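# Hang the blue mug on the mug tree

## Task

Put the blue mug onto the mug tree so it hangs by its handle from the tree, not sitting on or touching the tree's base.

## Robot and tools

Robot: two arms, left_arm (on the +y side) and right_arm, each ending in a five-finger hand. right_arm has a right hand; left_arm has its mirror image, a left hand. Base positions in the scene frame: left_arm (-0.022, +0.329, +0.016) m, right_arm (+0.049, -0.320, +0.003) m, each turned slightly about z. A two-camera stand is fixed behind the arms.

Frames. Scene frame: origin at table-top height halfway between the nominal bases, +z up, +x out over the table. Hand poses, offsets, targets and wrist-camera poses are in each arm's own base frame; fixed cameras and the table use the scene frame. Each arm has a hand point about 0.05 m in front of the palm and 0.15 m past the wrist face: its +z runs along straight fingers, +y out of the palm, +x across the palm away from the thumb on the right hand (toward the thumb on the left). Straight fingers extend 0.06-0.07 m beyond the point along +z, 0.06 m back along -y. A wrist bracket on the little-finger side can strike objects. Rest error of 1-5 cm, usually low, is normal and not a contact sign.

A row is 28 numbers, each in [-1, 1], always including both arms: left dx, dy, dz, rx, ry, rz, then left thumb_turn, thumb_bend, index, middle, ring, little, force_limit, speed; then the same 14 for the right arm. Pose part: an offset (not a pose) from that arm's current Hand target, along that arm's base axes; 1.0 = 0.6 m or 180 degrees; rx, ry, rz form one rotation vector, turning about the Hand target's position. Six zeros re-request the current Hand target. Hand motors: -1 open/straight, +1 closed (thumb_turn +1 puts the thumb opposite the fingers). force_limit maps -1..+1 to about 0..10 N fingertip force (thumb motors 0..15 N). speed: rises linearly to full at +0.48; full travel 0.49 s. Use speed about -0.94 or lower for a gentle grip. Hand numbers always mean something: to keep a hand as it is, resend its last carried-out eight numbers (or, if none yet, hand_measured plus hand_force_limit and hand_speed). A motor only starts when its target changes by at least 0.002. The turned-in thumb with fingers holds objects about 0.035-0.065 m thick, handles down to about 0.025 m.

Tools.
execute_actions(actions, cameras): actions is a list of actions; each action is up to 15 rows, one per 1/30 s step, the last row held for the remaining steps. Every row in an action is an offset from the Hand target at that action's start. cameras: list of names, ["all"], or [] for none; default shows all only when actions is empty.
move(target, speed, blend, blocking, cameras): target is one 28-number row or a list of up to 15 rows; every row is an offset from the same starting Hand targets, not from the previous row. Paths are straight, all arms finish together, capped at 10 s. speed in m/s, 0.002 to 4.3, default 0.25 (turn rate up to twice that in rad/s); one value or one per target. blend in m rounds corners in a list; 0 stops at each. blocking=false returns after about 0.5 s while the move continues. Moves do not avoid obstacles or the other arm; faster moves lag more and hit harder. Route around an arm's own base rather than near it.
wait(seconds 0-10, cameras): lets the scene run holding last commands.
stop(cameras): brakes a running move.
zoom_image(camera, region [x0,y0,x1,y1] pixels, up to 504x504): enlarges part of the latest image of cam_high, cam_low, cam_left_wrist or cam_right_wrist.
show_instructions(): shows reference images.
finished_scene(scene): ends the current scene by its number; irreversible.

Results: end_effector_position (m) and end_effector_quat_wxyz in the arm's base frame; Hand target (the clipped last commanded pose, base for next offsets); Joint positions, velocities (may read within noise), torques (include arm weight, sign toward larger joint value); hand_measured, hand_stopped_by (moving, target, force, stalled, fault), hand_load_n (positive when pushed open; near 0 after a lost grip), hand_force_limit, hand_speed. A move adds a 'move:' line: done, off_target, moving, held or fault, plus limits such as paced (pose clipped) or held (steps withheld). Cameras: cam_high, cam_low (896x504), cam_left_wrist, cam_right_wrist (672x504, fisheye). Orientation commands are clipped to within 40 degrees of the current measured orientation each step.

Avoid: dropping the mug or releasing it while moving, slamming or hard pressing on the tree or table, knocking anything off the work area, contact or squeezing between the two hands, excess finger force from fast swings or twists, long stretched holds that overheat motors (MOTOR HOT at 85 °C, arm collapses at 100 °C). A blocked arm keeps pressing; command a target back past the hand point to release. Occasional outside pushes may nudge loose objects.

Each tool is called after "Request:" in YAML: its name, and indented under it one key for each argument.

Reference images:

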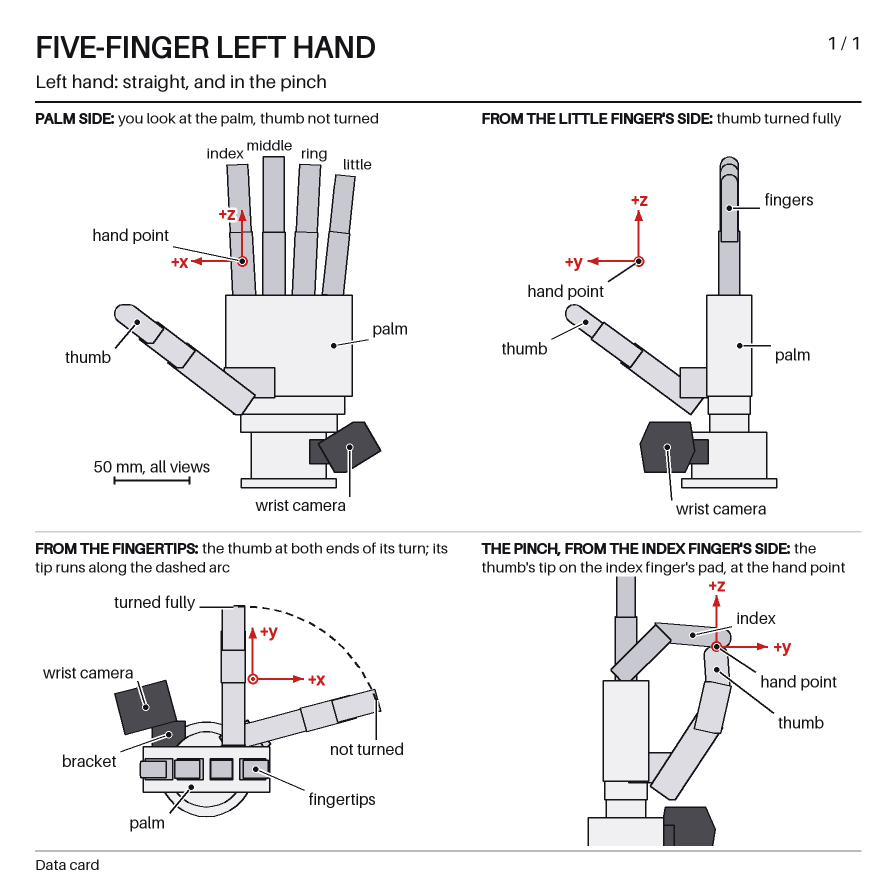

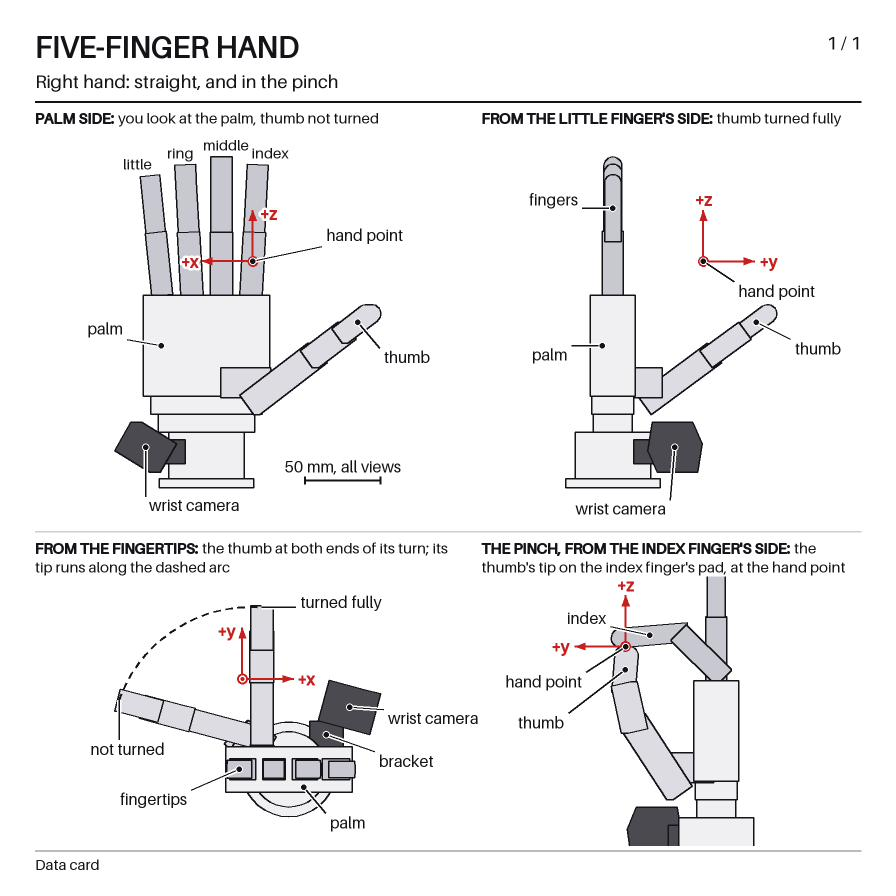

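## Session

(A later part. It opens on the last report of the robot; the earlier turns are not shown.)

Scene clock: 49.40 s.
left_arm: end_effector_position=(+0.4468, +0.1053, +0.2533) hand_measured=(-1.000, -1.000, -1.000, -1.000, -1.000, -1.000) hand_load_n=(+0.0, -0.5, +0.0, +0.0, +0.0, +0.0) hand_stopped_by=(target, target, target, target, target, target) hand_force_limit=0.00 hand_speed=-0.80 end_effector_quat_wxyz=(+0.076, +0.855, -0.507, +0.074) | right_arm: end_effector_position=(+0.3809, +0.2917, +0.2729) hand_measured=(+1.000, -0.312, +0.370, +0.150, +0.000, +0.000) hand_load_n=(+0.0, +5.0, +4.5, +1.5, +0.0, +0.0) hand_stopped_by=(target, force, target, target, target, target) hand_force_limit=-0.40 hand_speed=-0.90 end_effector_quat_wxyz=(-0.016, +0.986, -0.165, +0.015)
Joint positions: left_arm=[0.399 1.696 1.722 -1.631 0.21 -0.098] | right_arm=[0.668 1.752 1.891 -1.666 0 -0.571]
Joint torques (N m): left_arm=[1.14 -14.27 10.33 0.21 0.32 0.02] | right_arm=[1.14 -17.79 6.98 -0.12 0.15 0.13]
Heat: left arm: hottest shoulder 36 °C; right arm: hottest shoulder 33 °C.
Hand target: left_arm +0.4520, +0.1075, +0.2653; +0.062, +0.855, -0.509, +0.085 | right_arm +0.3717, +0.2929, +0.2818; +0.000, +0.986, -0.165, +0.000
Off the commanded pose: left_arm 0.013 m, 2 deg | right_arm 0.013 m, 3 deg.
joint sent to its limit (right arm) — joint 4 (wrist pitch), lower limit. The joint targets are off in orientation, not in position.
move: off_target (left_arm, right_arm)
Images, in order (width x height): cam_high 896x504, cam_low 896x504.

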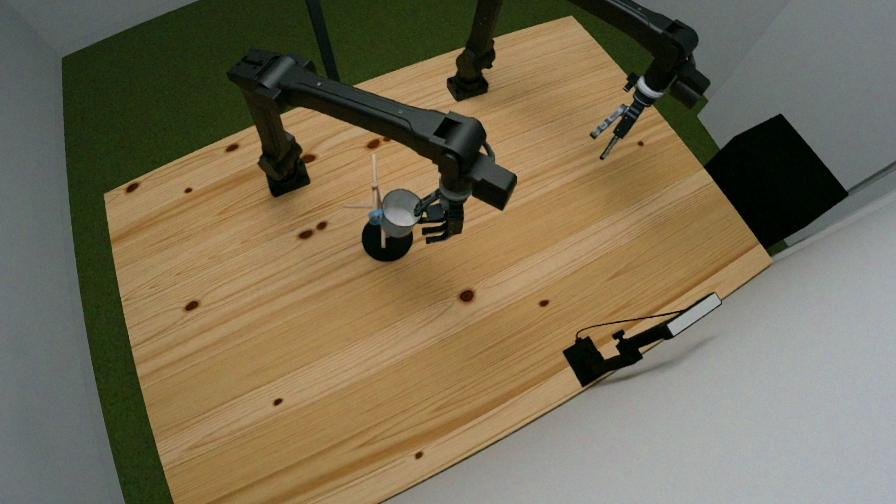

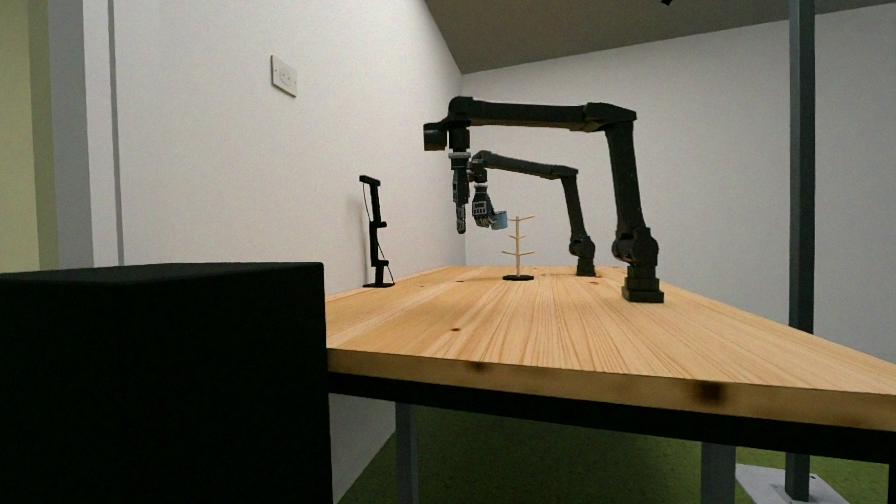

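Request:
move:
  target: [0,0,0,0,0,0,-1,-1,-1,-1,-1,-1,0,-0.8,-0.0378,0.0132,-0.0267,0,0,0,1,0.2,0.37,0.15,0,0,-0.4,-0.9]
  speed: 0.05
  cameras: ["cam_high","cam_low"]

Request:
zoom_image:
  camera: "cam_high"
  region: [340, 165, 420, 245]

Request:
zoom_image:
  camera: "cam_low"
  region: [475, 195, 545, 245]

Scene clock: 52.40 s.
left_arm: end_effector_position=(+0.4468, +0.1053, +0.2533) hand_measured=(-1.000, -1.000, -1.000, -1.000, -1.000, -1.000) hand_load_n=(+0.0, +0.0, +0.0, +0.0, +0.0, +0.0) hand_stopped_by=(target, target, target, target, target, target) hand_force_limit=0.00 hand_speed=-0.80 end_effector_quat_wxyz=(+0.076, +0.855, -0.507, +0.074) | right_arm: end_effector_position=(+0.3581, +0.3001, +0.2574) hand_measured=(+1.000, -0.312, +0.370, +0.150, +0.000, +0.000) hand_load_n=(+0.0, +5.0, +4.5, +1.5, +0.0, +0.5) hand_stopped_by=(target, force, target, target, target, target) hand_force_limit=-0.40 hand_speed=-0.90 end_effector_quat_wxyz=(+0.002, +0.986, -0.165, -0.002)
Joint positions: left_arm=[0.399 1.696 1.722 -1.631 0.21 -0.098] | right_arm=[0.707 1.749 1.838 -1.666 0 -0.533]
Joint torques (N m): left_arm=[1.44 -14.51 10.3 0.31 0.31 0.03] | right_arm=[1.08 -17.73 6.89 -0.21 0.11 0.15]
Heat: left arm: hottest shoulder 36 °C; right arm: hottest shoulder 33 °C.
Hand target: left_arm +0.4520, +0.1075, +0.2653; +0.062, +0.855, -0.509, +0.085 | right_arm +0.3489, +0.3009, +0.2657; +0.000, +0.986, -0.165, +0.000
Off the commanded pose: left_arm 0.013 m, 2 deg | right_arm 0.012 m, 0 deg.
joint sent to its limit (right arm) — joint 4 (wrist pitch), lower limit. The joint targets still meet the commanded pose.
move: off_target (left_arm, right_arm)
Images, in order (width x height): cam_high 896x504, cam_low 896x504.

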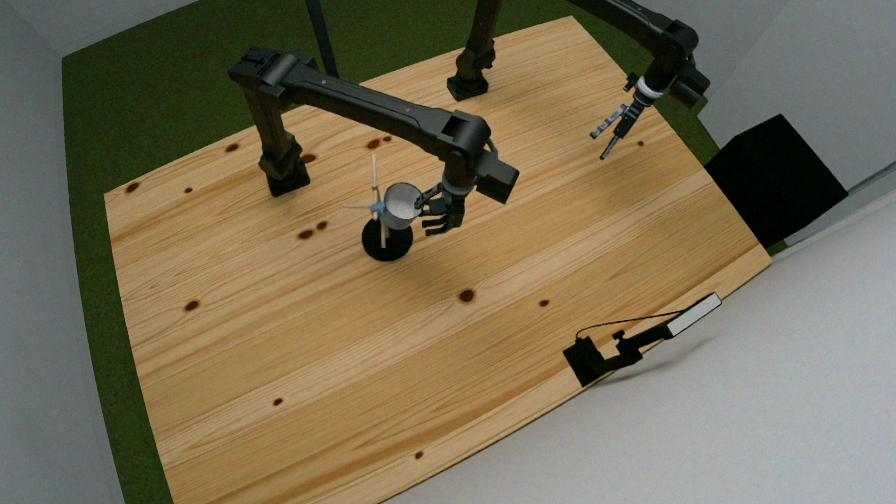

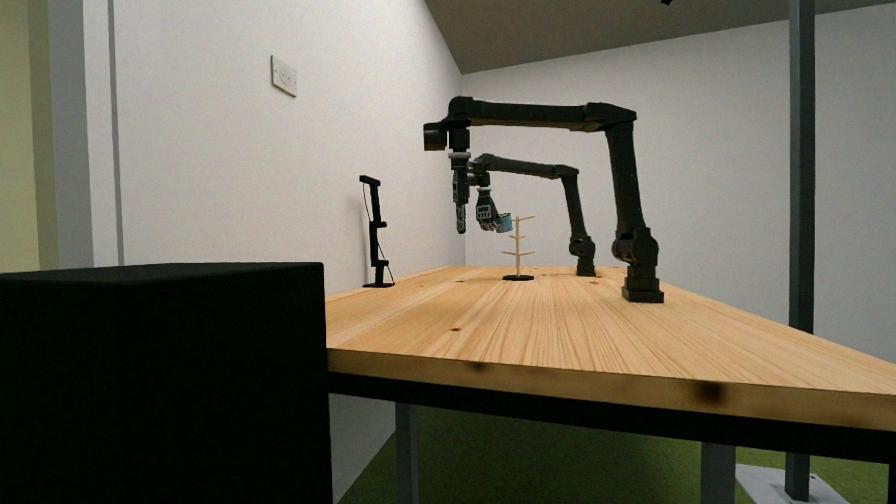

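Scaled by 6.300 from the camera's 896x504 image, which has a finer 1280x720 frame.

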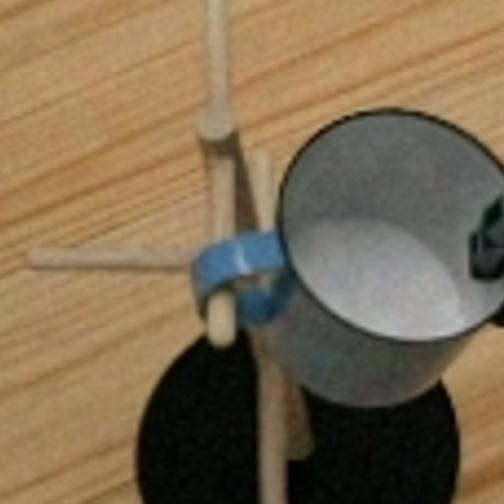

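Scaled by 7.200 from the camera's 896x504 image, which has a finer 1280x720 frame.

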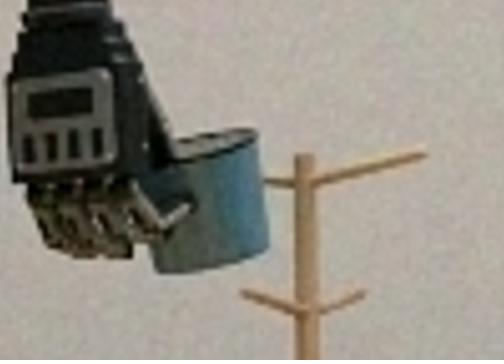

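Request:
move:
  target: [0,0,0,0,0,0,-1,-1,-1,-1,-1,-1,0,-0.8,0.02,-0.0343,-0.0367,0,0,0,1,0.2,0.37,0.15,0,0,-0.4,-0.9]
  speed: 0.05
  cameras: ["cam_high","cam_low","cam_right_wrist"]

Request:
zoom_image:
  camera: "cam_high"
  region: [340, 165, 420, 245]

Request:
zoom_image:
  camera: "cam_low"
  region: [475, 195, 545, 245]

Scene clock: 57.77 s.
left_arm: end_effector_position=(+0.4468, +0.1053, +0.2533) hand_measured=(-1.000, -1.000, -1.000, -1.000, -1.000, -1.000) hand_load_n=(+0.0, +0.0, +0.0, +0.0, +0.0, +0.0) hand_stopped_by=(target, target, target, target, target, target) hand_force_limit=0.00 hand_speed=-0.80 end_effector_quat_wxyz=(+0.076, +0.855, -0.507, +0.074) | right_arm: end_effector_position=(+0.3575, +0.2883, +0.2390) hand_measured=(+1.000, -0.312, +0.370, +0.150, +0.000, +0.000) hand_load_n=(+1.0, +4.0, +4.0, +0.0, +0.0, +0.0) hand_stopped_by=(target, force, target, target, target, target) hand_force_limit=-0.40 hand_speed=-0.90 end_effector_quat_wxyz=(+0.006, +0.986, -0.168, -0.005)
Joint positions: left_arm=[0.399 1.696 1.722 -1.631 0.21 -0.098] | right_arm=[0.69 1.73 1.763 -1.618 0 -0.544]
Joint torques (N m): left_arm=[1.32 -14.62 10.13 0.2 0.32 0.03] | right_arm=[-1.44 -17.14 6.71 0.27 0.12 -0.19]
Heat: left arm: hottest shoulder 36 °C; right arm: hottest shoulder 33 °C.
Hand target: left_arm +0.4520, +0.1075, +0.2653; +0.062, +0.855, -0.509, +0.085 | right_arm +0.3610, +0.2803, +0.2437; +0.000, +0.986, -0.165, +0.000
Off the commanded pose: left_arm 0.013 m, 2 deg | right_arm 0.010 m, 1 deg.
move: off_target (left_arm)
Images, in order (width x height): cam_high 896x504, cam_low 896x504, cam_right_wrist 672x504.

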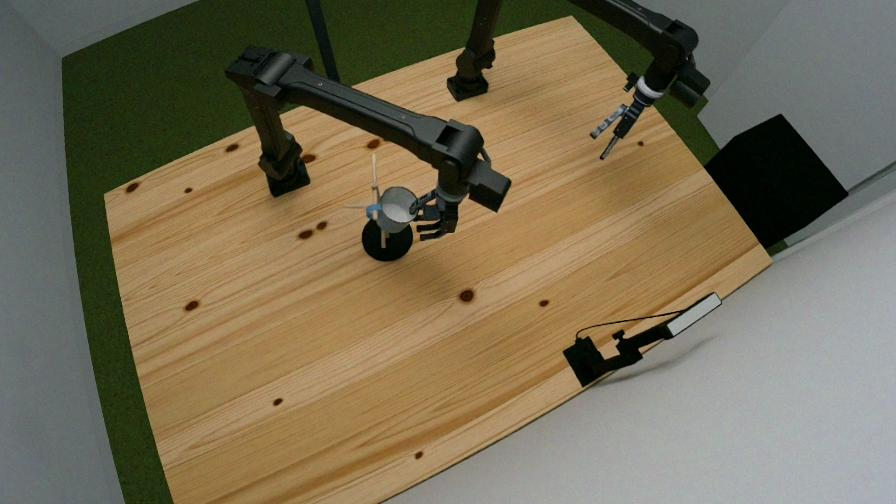

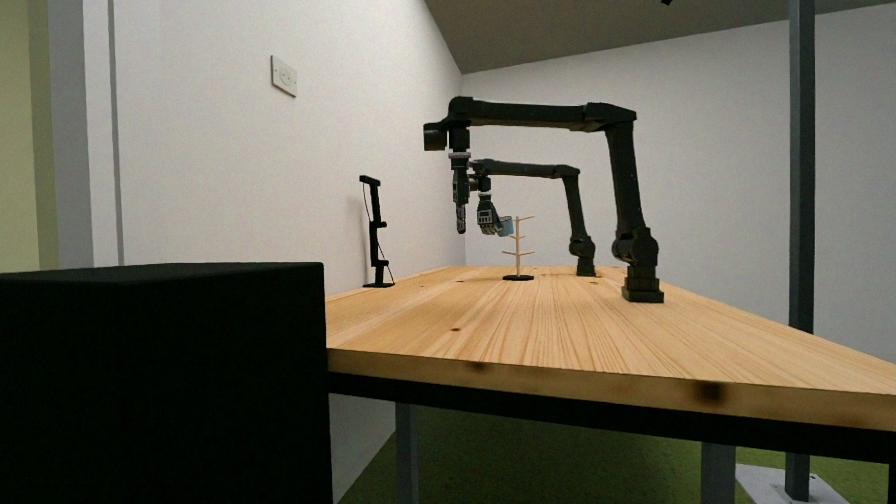

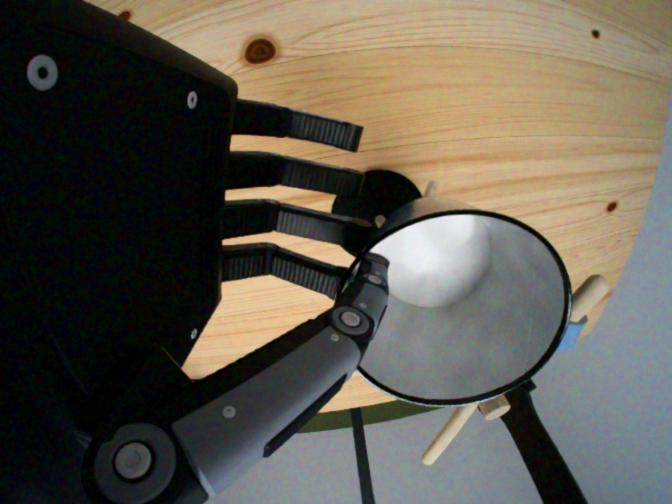

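Scaled by 6.300 from the camera's 896x504 image, which has a finer 1280x720 frame.

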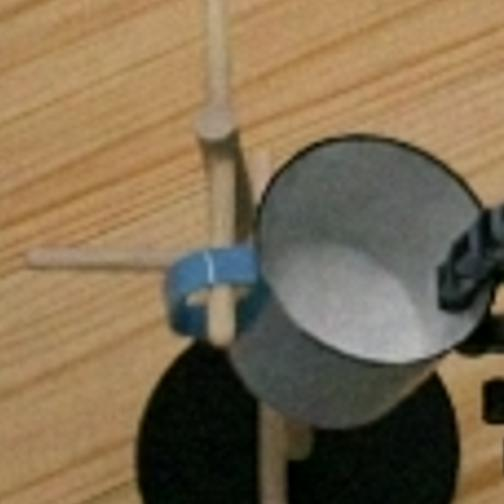

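Scaled by 7.200 from the camera's 896x504 image, which has a finer 1280x720 frame.

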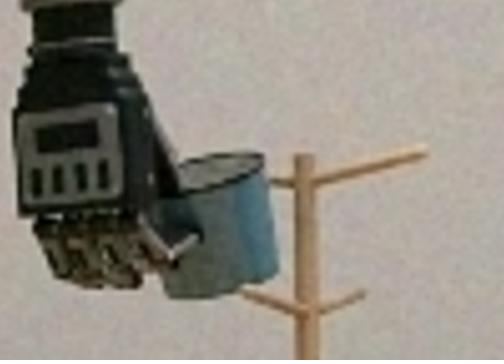

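Request:
move:
  target: [0,0,0,0,0,0,-1,-1,-1,-1,-1,-1,0,-0.8,0.01,-0.0048,-0.0617,0,0,0,1,0.2,0.37,0.15,0,0,-0.4,-0.9]
  speed: 0.04
  cameras: ["cam_high","cam_low","cam_right_wrist"]

Request:
zoom_image:
  camera: "cam_high"
  region: [340, 165, 420, 245]

Request:
zoom_image:
  camera: "cam_low"
  region: [475, 195, 545, 245]

Scene clock: 62.40 s.
left_arm: end_effector_position=(+0.4468, +0.1053, +0.2533) hand_measured=(-1.000, -1.000, -1.000, -1.000, -1.000, -1.000) hand_load_n=(+0.0, +0.0, +0.0, +0.0, +0.0, +0.0) hand_stopped_by=(target, target, target, target, target, target) hand_force_limit=0.00 hand_speed=-0.80 end_effector_quat_wxyz=(+0.076, +0.855, -0.507, +0.074) | right_arm: end_effector_position=(+0.3617, +0.2813, +0.2094) hand_measured=(+1.000, -0.312, +0.370, +0.150, +0.000, +0.000) hand_load_n=(+1.0, +5.5, +5.0, +0.0, +0.0, +0.0) hand_stopped_by=(target, force, target, target, target, target) hand_force_limit=-0.40 hand_speed=-0.90 end_effector_quat_wxyz=(+0.005, +0.986, -0.167, -0.004)
Joint positions: left_arm=[0.399 1.696 1.722 -1.631 0.21 -0.098] | right_arm=[0.675 1.725 1.68 -1.537 0.001 -0.56]
Joint torques (N m): left_arm=[1.32 -14.33 10.07 0.18 0.36 0.03] | right_arm=[-1.03 -15.79 6.54 0.8 0.1 -0.18]
Heat: left arm: hottest shoulder 36 °C; right arm: hottest shoulder 33 °C.
Hand target: left_arm +0.4520, +0.1075, +0.2653; +0.062, +0.855, -0.509, +0.085 | right_arm +0.3670, +0.2774, +0.2068; +0.000, +0.986, -0.165, +0.000
Off the commanded pose: left_arm 0.013 m, 2 deg | right_arm 0.007 m, 1 deg.
move: off_target (left_arm)
Images, in order (width x height): cam_high 896x504, cam_low 896x504, cam_right_wrist 672x504.

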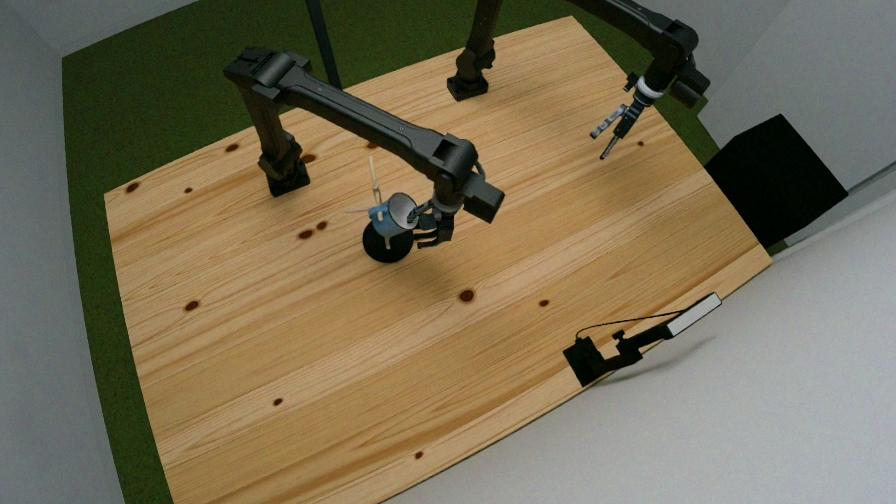

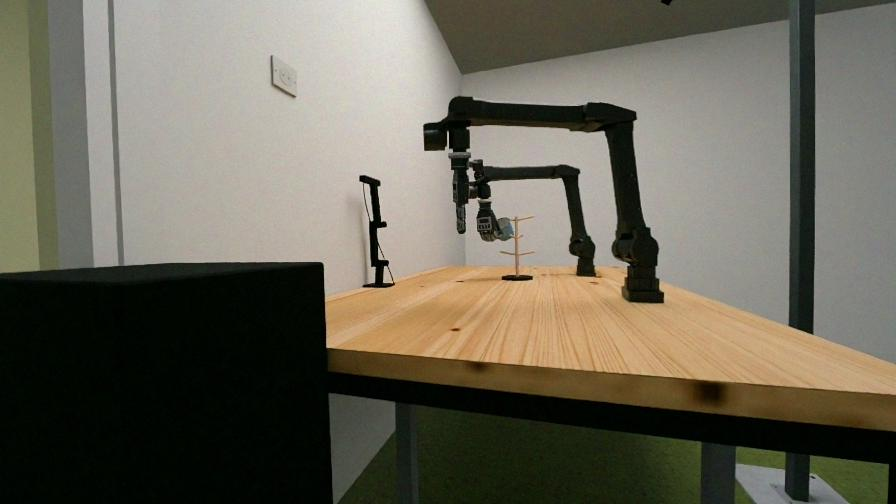

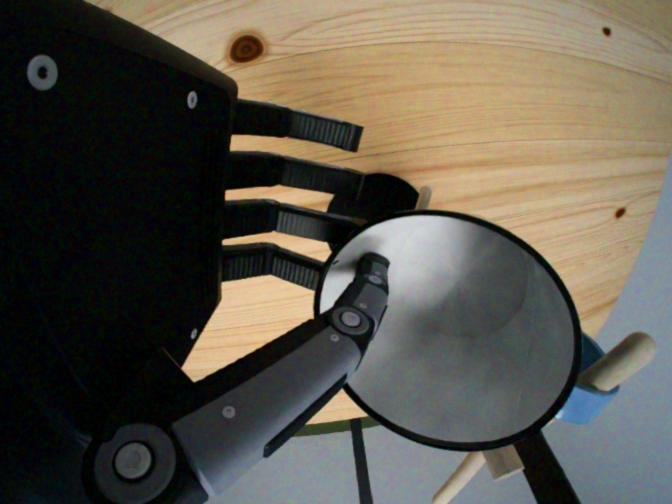

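Scaled by 6.300 from the camera's 896x504 image, which has a finer 1280x720 frame.

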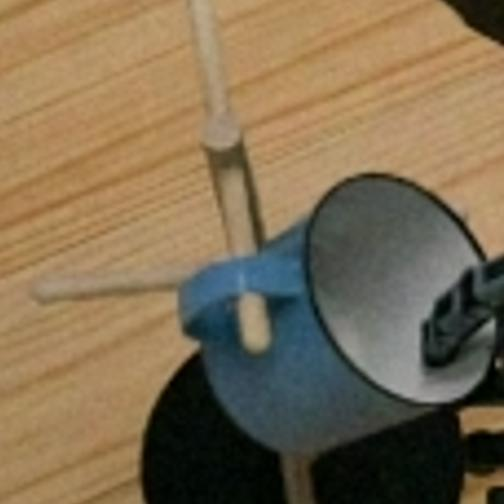

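Scaled by 7.200 from the camera's 896x504 image, which has a finer 1280x720 frame.

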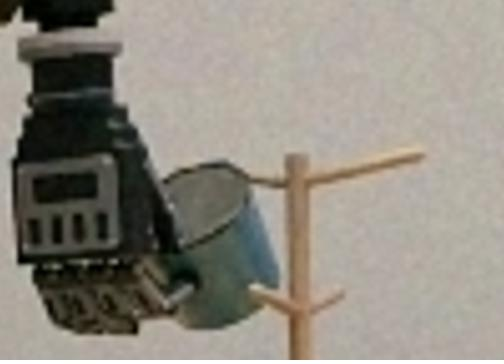

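Request:
move:
  target: [0,0,0,0,0,0,-1,-1,-1,-1,-1,-1,0,-0.8,-0.004,-0.033,-0.0417,0,0,0,1,0.2,0.37,0.15,0,0,-0.4,-0.9]
  speed: 0.04
  cameras: ["cam_high","cam_low","cam_right_wrist"]

Request:
zoom_image:
  camera: "cam_high"
  region: [340, 165, 430, 255]

Request:
zoom_image:
  camera: "cam_low"
  region: [465, 195, 545, 285]

Scene clock: 65.13 s.
left_arm: end_effector_position=(+0.4468, +0.1053, +0.2533) hand_measured=(-1.000, -1.000, -1.000, -1.000, -1.000, -1.000) hand_load_n=(+0.0, +0.0, +0.0, +0.0, +0.0, +0.0) hand_stopped_by=(target, target, target, target, target, target) hand_force_limit=0.00 hand_speed=-0.80 end_effector_quat_wxyz=(+0.076, +0.855, -0.507, +0.074) | right_arm: end_effector_position=(+0.3587, +0.2613, +0.1929) hand_measured=(+1.000, -0.314, +0.370, +0.150, +0.000, +0.000) hand_load_n=(+1.5, +9.5, +10.0, +0.5, +0.0, +0.0) hand_stopped_by=(target, force, target, target, target, target) hand_force_limit=-0.40 hand_speed=-0.90 end_effector_quat_wxyz=(+0.001, +0.986, -0.169, +0.001)
Joint positions: left_arm=[0.399 1.696 1.722 -1.631 0.21 -0.098] | right_arm=[0.648 1.68 1.58 -1.469 0.003 -0.583]
Joint torques (N m): left_arm=[1.79 -14.62 10.19 0.17 0.32 -0.03] | right_arm=[-1.14 -13.92 6.08 1.06 0.02 -0.2]
Heat: left arm: hottest shoulder 36 °C; right arm: hottest shoulder 33 °C.
Hand target: left_arm +0.4520, +0.1075, +0.2653; +0.062, +0.855, -0.509, +0.085 | right_arm +0.3646, +0.2577, +0.1817; +0.000, +0.986, -0.165, +0.000
Off the commanded pose: left_arm 0.013 m, 2 deg | right_arm 0.013 m, 0 deg.
move: off_target (left_arm, right_arm)
Images, in order (width x height): cam_high 896x504, cam_low 896x504, cam_right_wrist 672x504.

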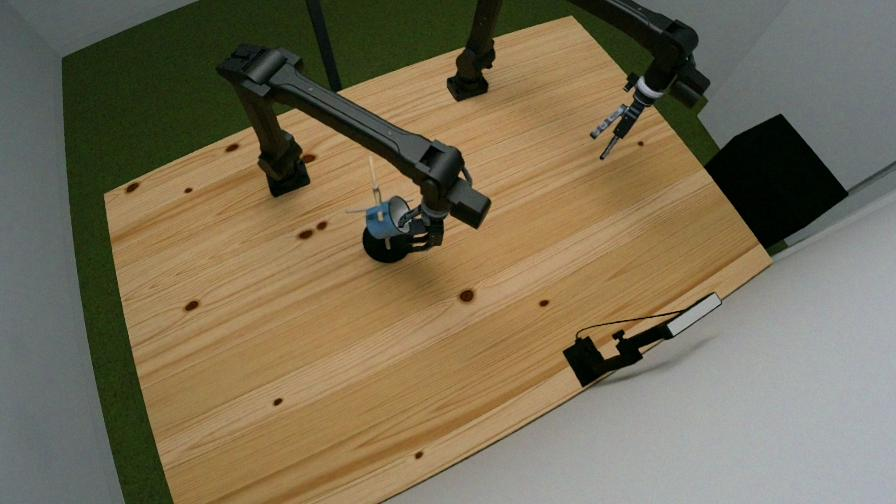

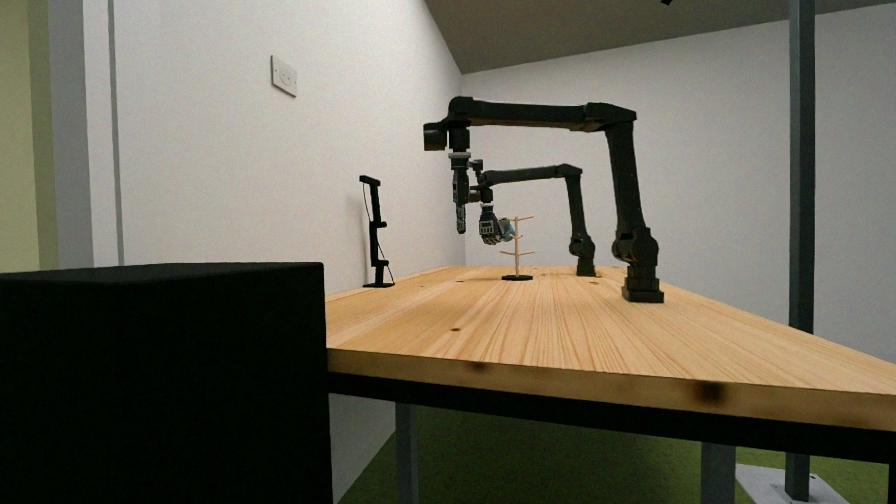

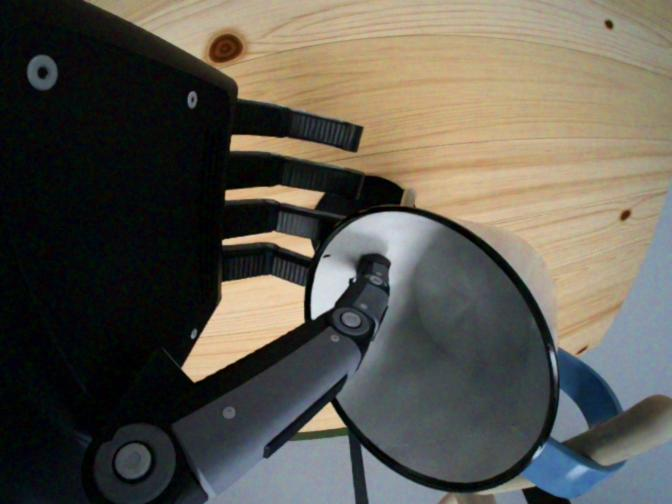

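Scaled by 5.600 from the camera's 896x504 image, which has a finer 1280x720 frame.

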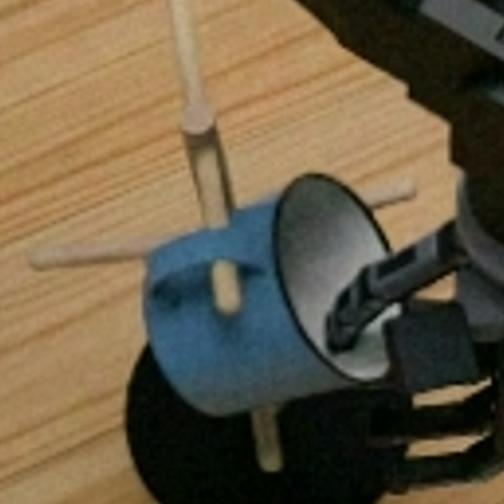

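Scaled by 5.600 from the camera's 896x504 image, which has a finer 1280x720 frame.

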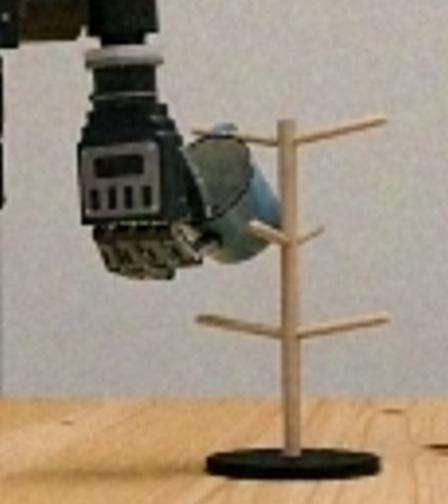

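Request:
move:
  target: [0,0,0,0,0,0,-1,-1,-1,-1,-1,-1,0,-0.8,0,0,0,0,0,0,1,-0.6,-0.1,-0.1,0,0,-0.4,-0.85]
  speed: 0.03
  cameras: ["cam_high","cam_low","cam_right_wrist"]

Request:
zoom_image:
  camera: "cam_high"
  region: [340, 165, 430, 255]

Request:
zoom_image:
  camera: "cam_low"
  region: [465, 195, 545, 285]

Scene clock: 67.40 s.
left_arm: end_effector_position=(+0.4468, +0.1053, +0.2533) hand_measured=(-1.000, -1.000, -1.000, -1.000, -1.000, -1.000) hand_load_n=(+0.0, +0.0, +0.0, +0.0, +0.0, +0.0) hand_stopped_by=(target, target, target, target, target, target) hand_force_limit=0.00 hand_speed=-0.80 end_effector_quat_wxyz=(+0.076, +0.855, -0.507, +0.074) | right_arm: end_effector_position=(+0.3613, +0.2616, +0.1897) hand_measured=(+1.000, -0.600, -0.100, -0.100, +0.000, +0.000) hand_load_n=(+0.0, +0.0, +0.0, +0.0, +0.0, +0.0) hand_stopped_by=(target, target, target, target, target, target) hand_force_limit=-0.40 hand_speed=-0.85 end_effector_quat_wxyz=(-0.003, +0.986, -0.165, +0.005)
Joint positions: left_arm=[0.399 1.696 1.722 -1.631 0.21 -0.098] | right_arm=[0.647 1.68 1.572 -1.453 0.003 -0.592]
Joint torques (N m): left_arm=[1.49 -13.98 10.03 0.2 0.37 0.02] | right_arm=[-0.91 -13.86 6.57 0.5 0.02 -0.11]
Heat: left arm: hottest shoulder 36 °C; right arm: hottest shoulder 33 °C.
Hand target: left_arm +0.4520, +0.1075, +0.2653; +0.062, +0.855, -0.509, +0.085 | right_arm +0.3645, +0.2577, +0.1818; +0.000, +0.986, -0.165, +0.000
Off the commanded pose: left_arm 0.013 m, 2 deg | right_arm 0.009 m, 1 deg.
move: off_target (left_arm)
Images, in order (width x height): cam_high 896x504, cam_low 896x504, cam_right_wrist 672x504.

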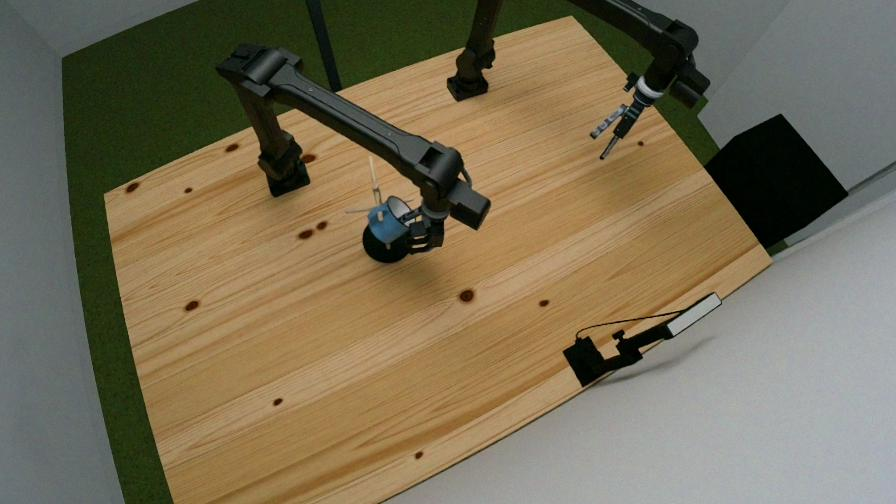

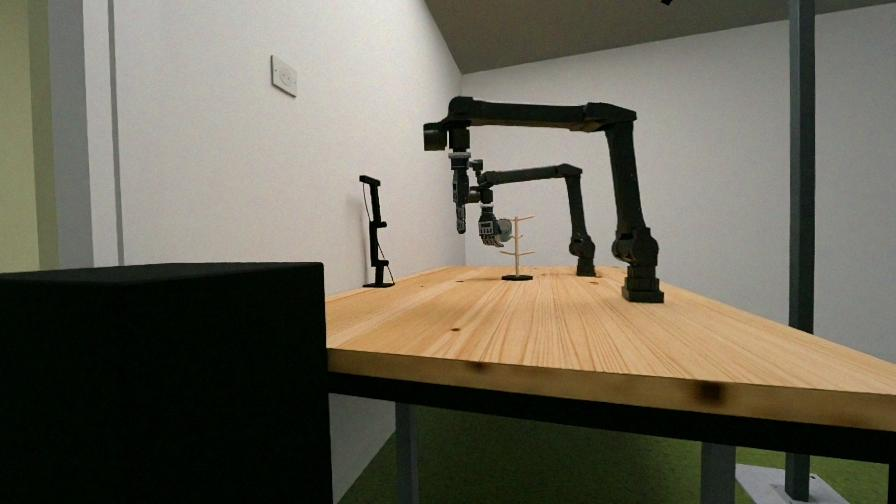

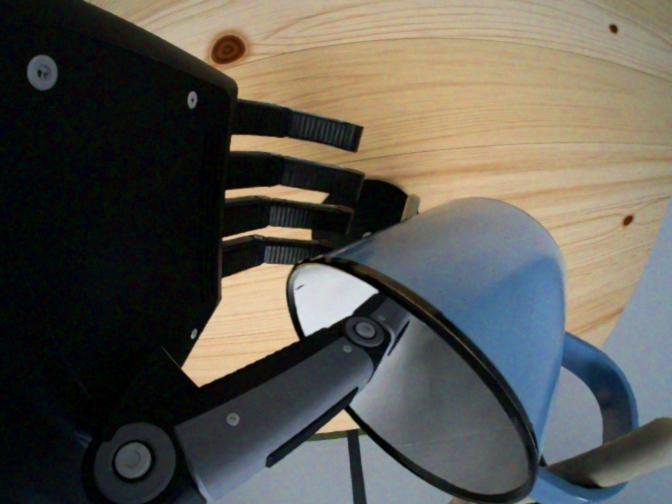

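Scaled by 5.600 from the camera's 896x504 image, which has a finer 1280x720 frame.

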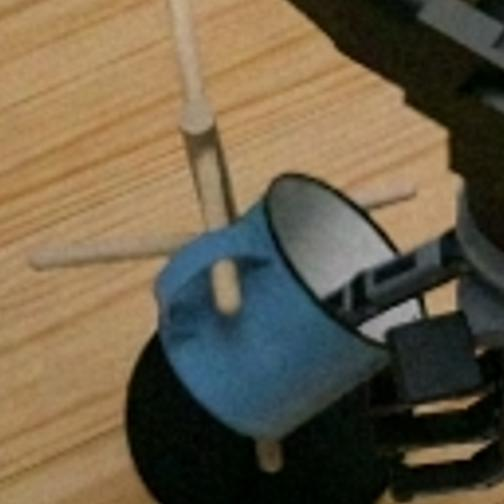

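Scaled by 5.600 from the camera's 896x504 image, which has a finer 1280x720 frame.

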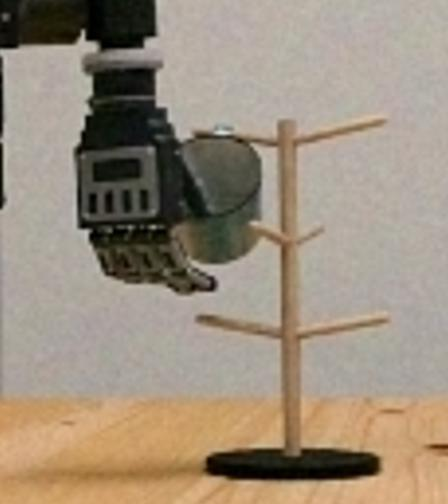

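Request:
move:
  target:
    - [0,0,0,0,0,0,-1,-1,-1,-1,-1,-1,0,-0.8,0,0,0,0,0,0,1,-0.6,-1,-1,-1,-1,-0.4,-0.4]
    - [0,0,0,0,0,0,-1,-1,-1,-1,-1,-1,0,-0.8,-0.005,0.1167,0.075,0,0,0,1,-0.6,-1,-1,-1,-1,-0.4,-0.4]
  speed: 0.04
  cameras: ["cam_high","cam_low","cam_right_wrist"]

Request:
zoom_image:
  camera: "cam_high"
  region: [340, 165, 430, 255]

Request:
zoom_image:
  camera: "cam_low"
  region: [465, 195, 545, 285]

Scene clock: 73.60 s.
left_arm: end_effector_position=(+0.4468, +0.1053, +0.2533) hand_measured=(-1.000, -1.000, -1.000, -1.000, -1.000, -1.000) hand_load_n=(+0.0, +0.0, +0.0, +0.0, +0.0, +0.0) hand_stopped_by=(target, target, target, target, target, target) hand_force_limit=0.00 hand_speed=-0.80 end_effector_quat_wxyz=(+0.076, +0.855, -0.507, +0.074) | right_arm: end_effector_position=(+0.3565, +0.3131, +0.2235) hand_measured=(+1.000, -0.600, -1.000, -1.000, -1.000, -1.000) hand_load_n=(+0.0, +0.0, +0.0, +0.0, +0.0, +0.0) hand_stopped_by=(target, target, target, target, target, target) hand_force_limit=-0.40 hand_speed=-0.40 end_effector_quat_wxyz=(+0.006, +0.986, -0.165, -0.003)
Joint positions: left_arm=[0.399 1.696 1.722 -1.631 0.21 -0.098] | right_arm=[0.728 1.77 1.777 -1.59 0.002 -0.511]
Joint torques (N m): left_arm=[1.73 -14.15 10.17 0.23 0.35 -0.04] | right_arm=[1.26 -14.04 10.63 -0.16 0.02 0.11]
Motor temperatures (°C): left_arm=[26 36 37 30 28 28] | right_arm=[28 33 34 26 25 30]
Heat: left arm: hottest elbow 37 °C; right arm: hottest elbow 34 °C.
Hand target: left_arm +0.4520, +0.1075, +0.2653; +0.062, +0.855, -0.509, +0.085 | right_arm +0.3616, +0.3276, +0.2267; +0.000, +0.986, -0.165, +0.000
Off the commanded pose: left_arm 0.013 m, 2 deg | right_arm 0.016 m, 1 deg.
move: off_target (left_arm, right_arm)
Images, in order (width x height): cam_high 896x504, cam_low 896x504, cam_right_wrist 672x504.

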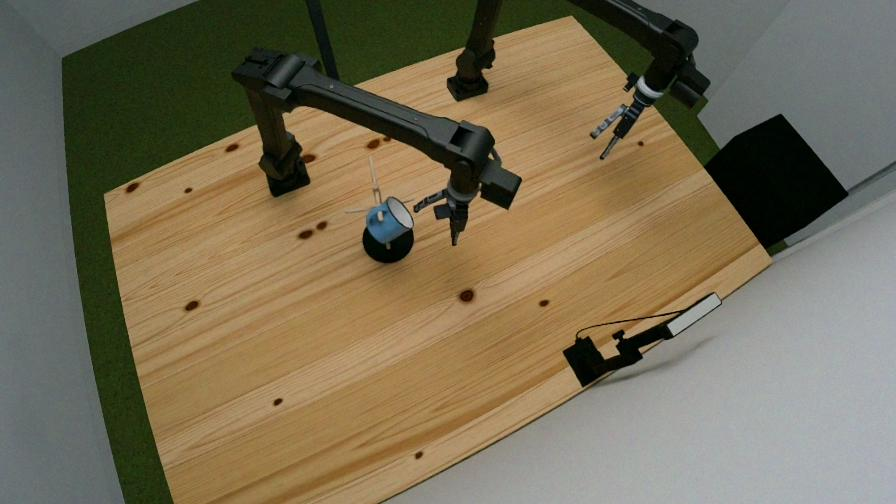

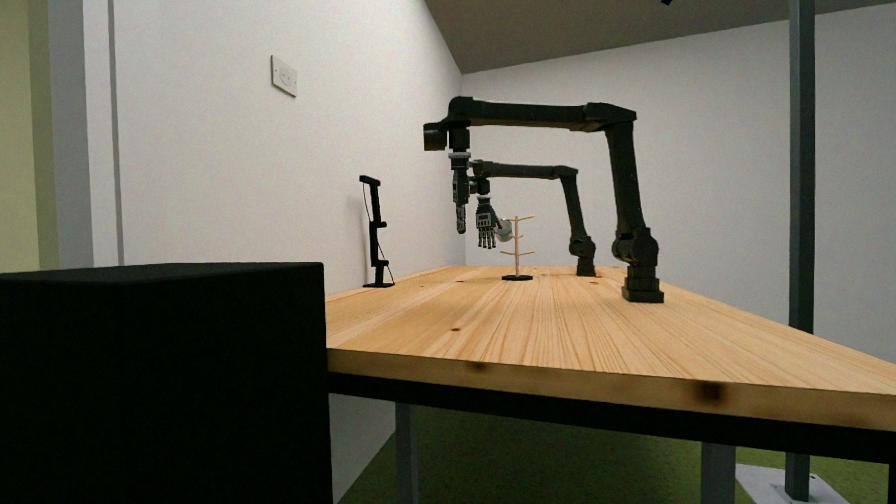

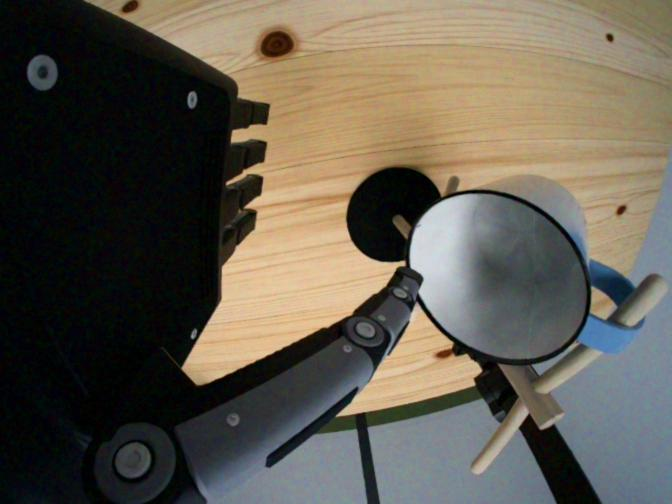

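Scaled by 5.600 from the camera's 896x504 image, which has a finer 1280x720 frame.

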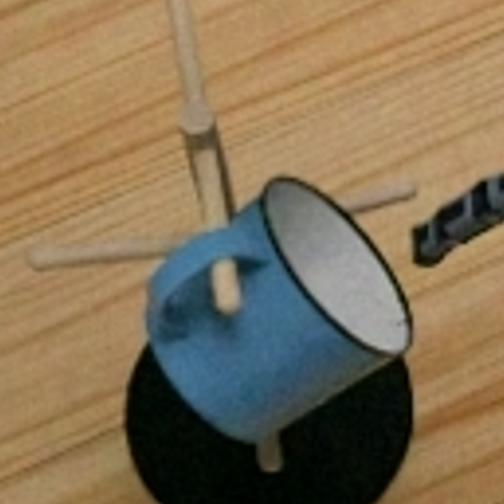

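Scaled by 5.600 from the camera's 896x504 image, which has a finer 1280x720 frame.

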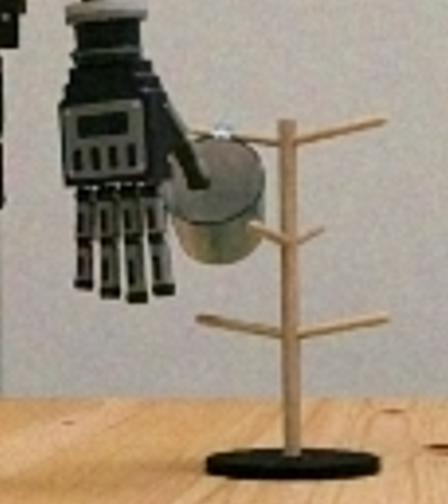

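Request:
move:
  target: [0,0,0,0,0,0,-1,-1,-1,-1,-1,-1,0,-0.8,0.02,0.1,0.05,0,0,0,1,-0.6,-1,-1,-1,-1,-0.4,-0.4]
  speed: 0.1
  cameras: ["cam_high"]

Request:
zoom_image:
  camera: "cam_high"
  region: [340, 165, 430, 255]

Scene clock: 75.93 s.
left_arm: end_effector_position=(+0.4468, +0.1053, +0.2533) hand_measured=(-1.000, -1.000, -1.000, -1.000, -1.000, -1.000) hand_load_n=(+0.0, +0.0, +0.0, +0.0, +0.0, +0.0) hand_stopped_by=(target, target, target, target, target, target) hand_force_limit=0.00 hand_speed=-0.80 end_effector_quat_wxyz=(+0.076, +0.855, -0.507, +0.074) | right_arm: end_effector_position=(+0.3702, +0.3738, +0.2545) hand_measured=(+1.000, -0.600, -1.000, -1.000, -1.000, -1.000) hand_load_n=(+0.0, +0.0, +0.0, +0.0, +0.0, +0.0) hand_stopped_by=(target, target, target, target, target, target) hand_force_limit=-0.40 hand_speed=-0.40 end_effector_quat_wxyz=(-0.019, +0.986, -0.165, +0.015)
Joint positions: left_arm=[0.399 1.696 1.722 -1.631 0.21 -0.098] | right_arm=[0.789 1.883 2.029 -1.668 0.002 -0.451]
Joint torques (N m): left_arm=[1.49 -14.1 10.24 0.08 0.32 0.01] | right_arm=[1.14 -15.68 10.58 0.01 0.04 0.12]
Heat: left arm: hottest elbow 37 °C; right arm: hottest elbow 34 °C.
Hand target: left_arm +0.4520, +0.1075, +0.2653; +0.062, +0.855, -0.509, +0.085 | right_arm +0.3735, +0.3877, +0.2566; +0.000, +0.986, -0.165, -0.001
Off the commanded pose: left_arm 0.013 m, 2 deg | right_arm 0.014 m, 3 deg.
joint sent to its limit (right arm) — joint 4 (wrist pitch), lower limit. The joint targets are off in orientation, not in position.
move: off_target (left_arm, right_arm)
Images, in order (width x height): cam_high 896x504.

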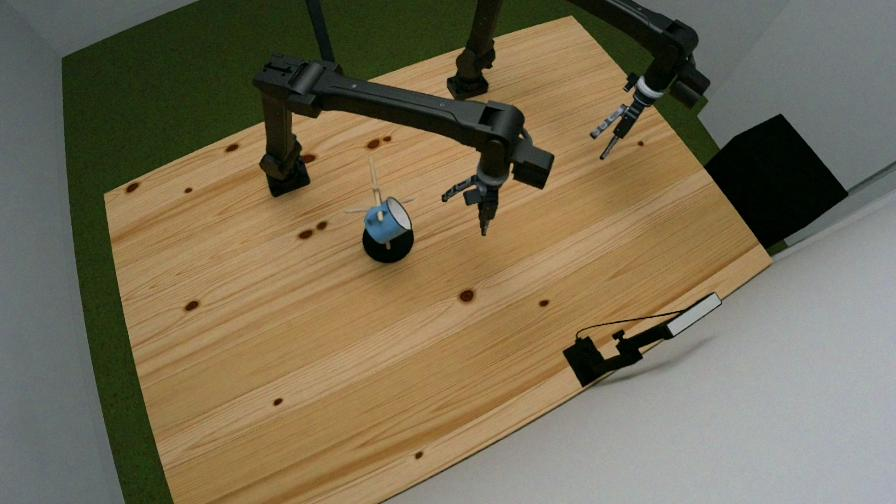

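Scaled by 5.600 from the camera's 896x504 image, which has a finer 1280x720 frame.

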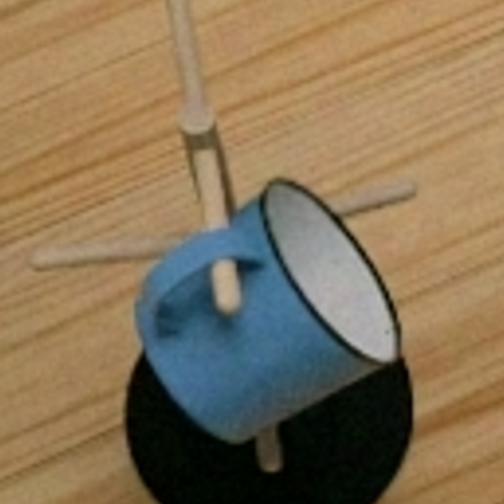

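The mug is hanging by its handle and nothing is touching it.

Request:
finished_scene:
  scene: 2

The scene is finished: the task was done.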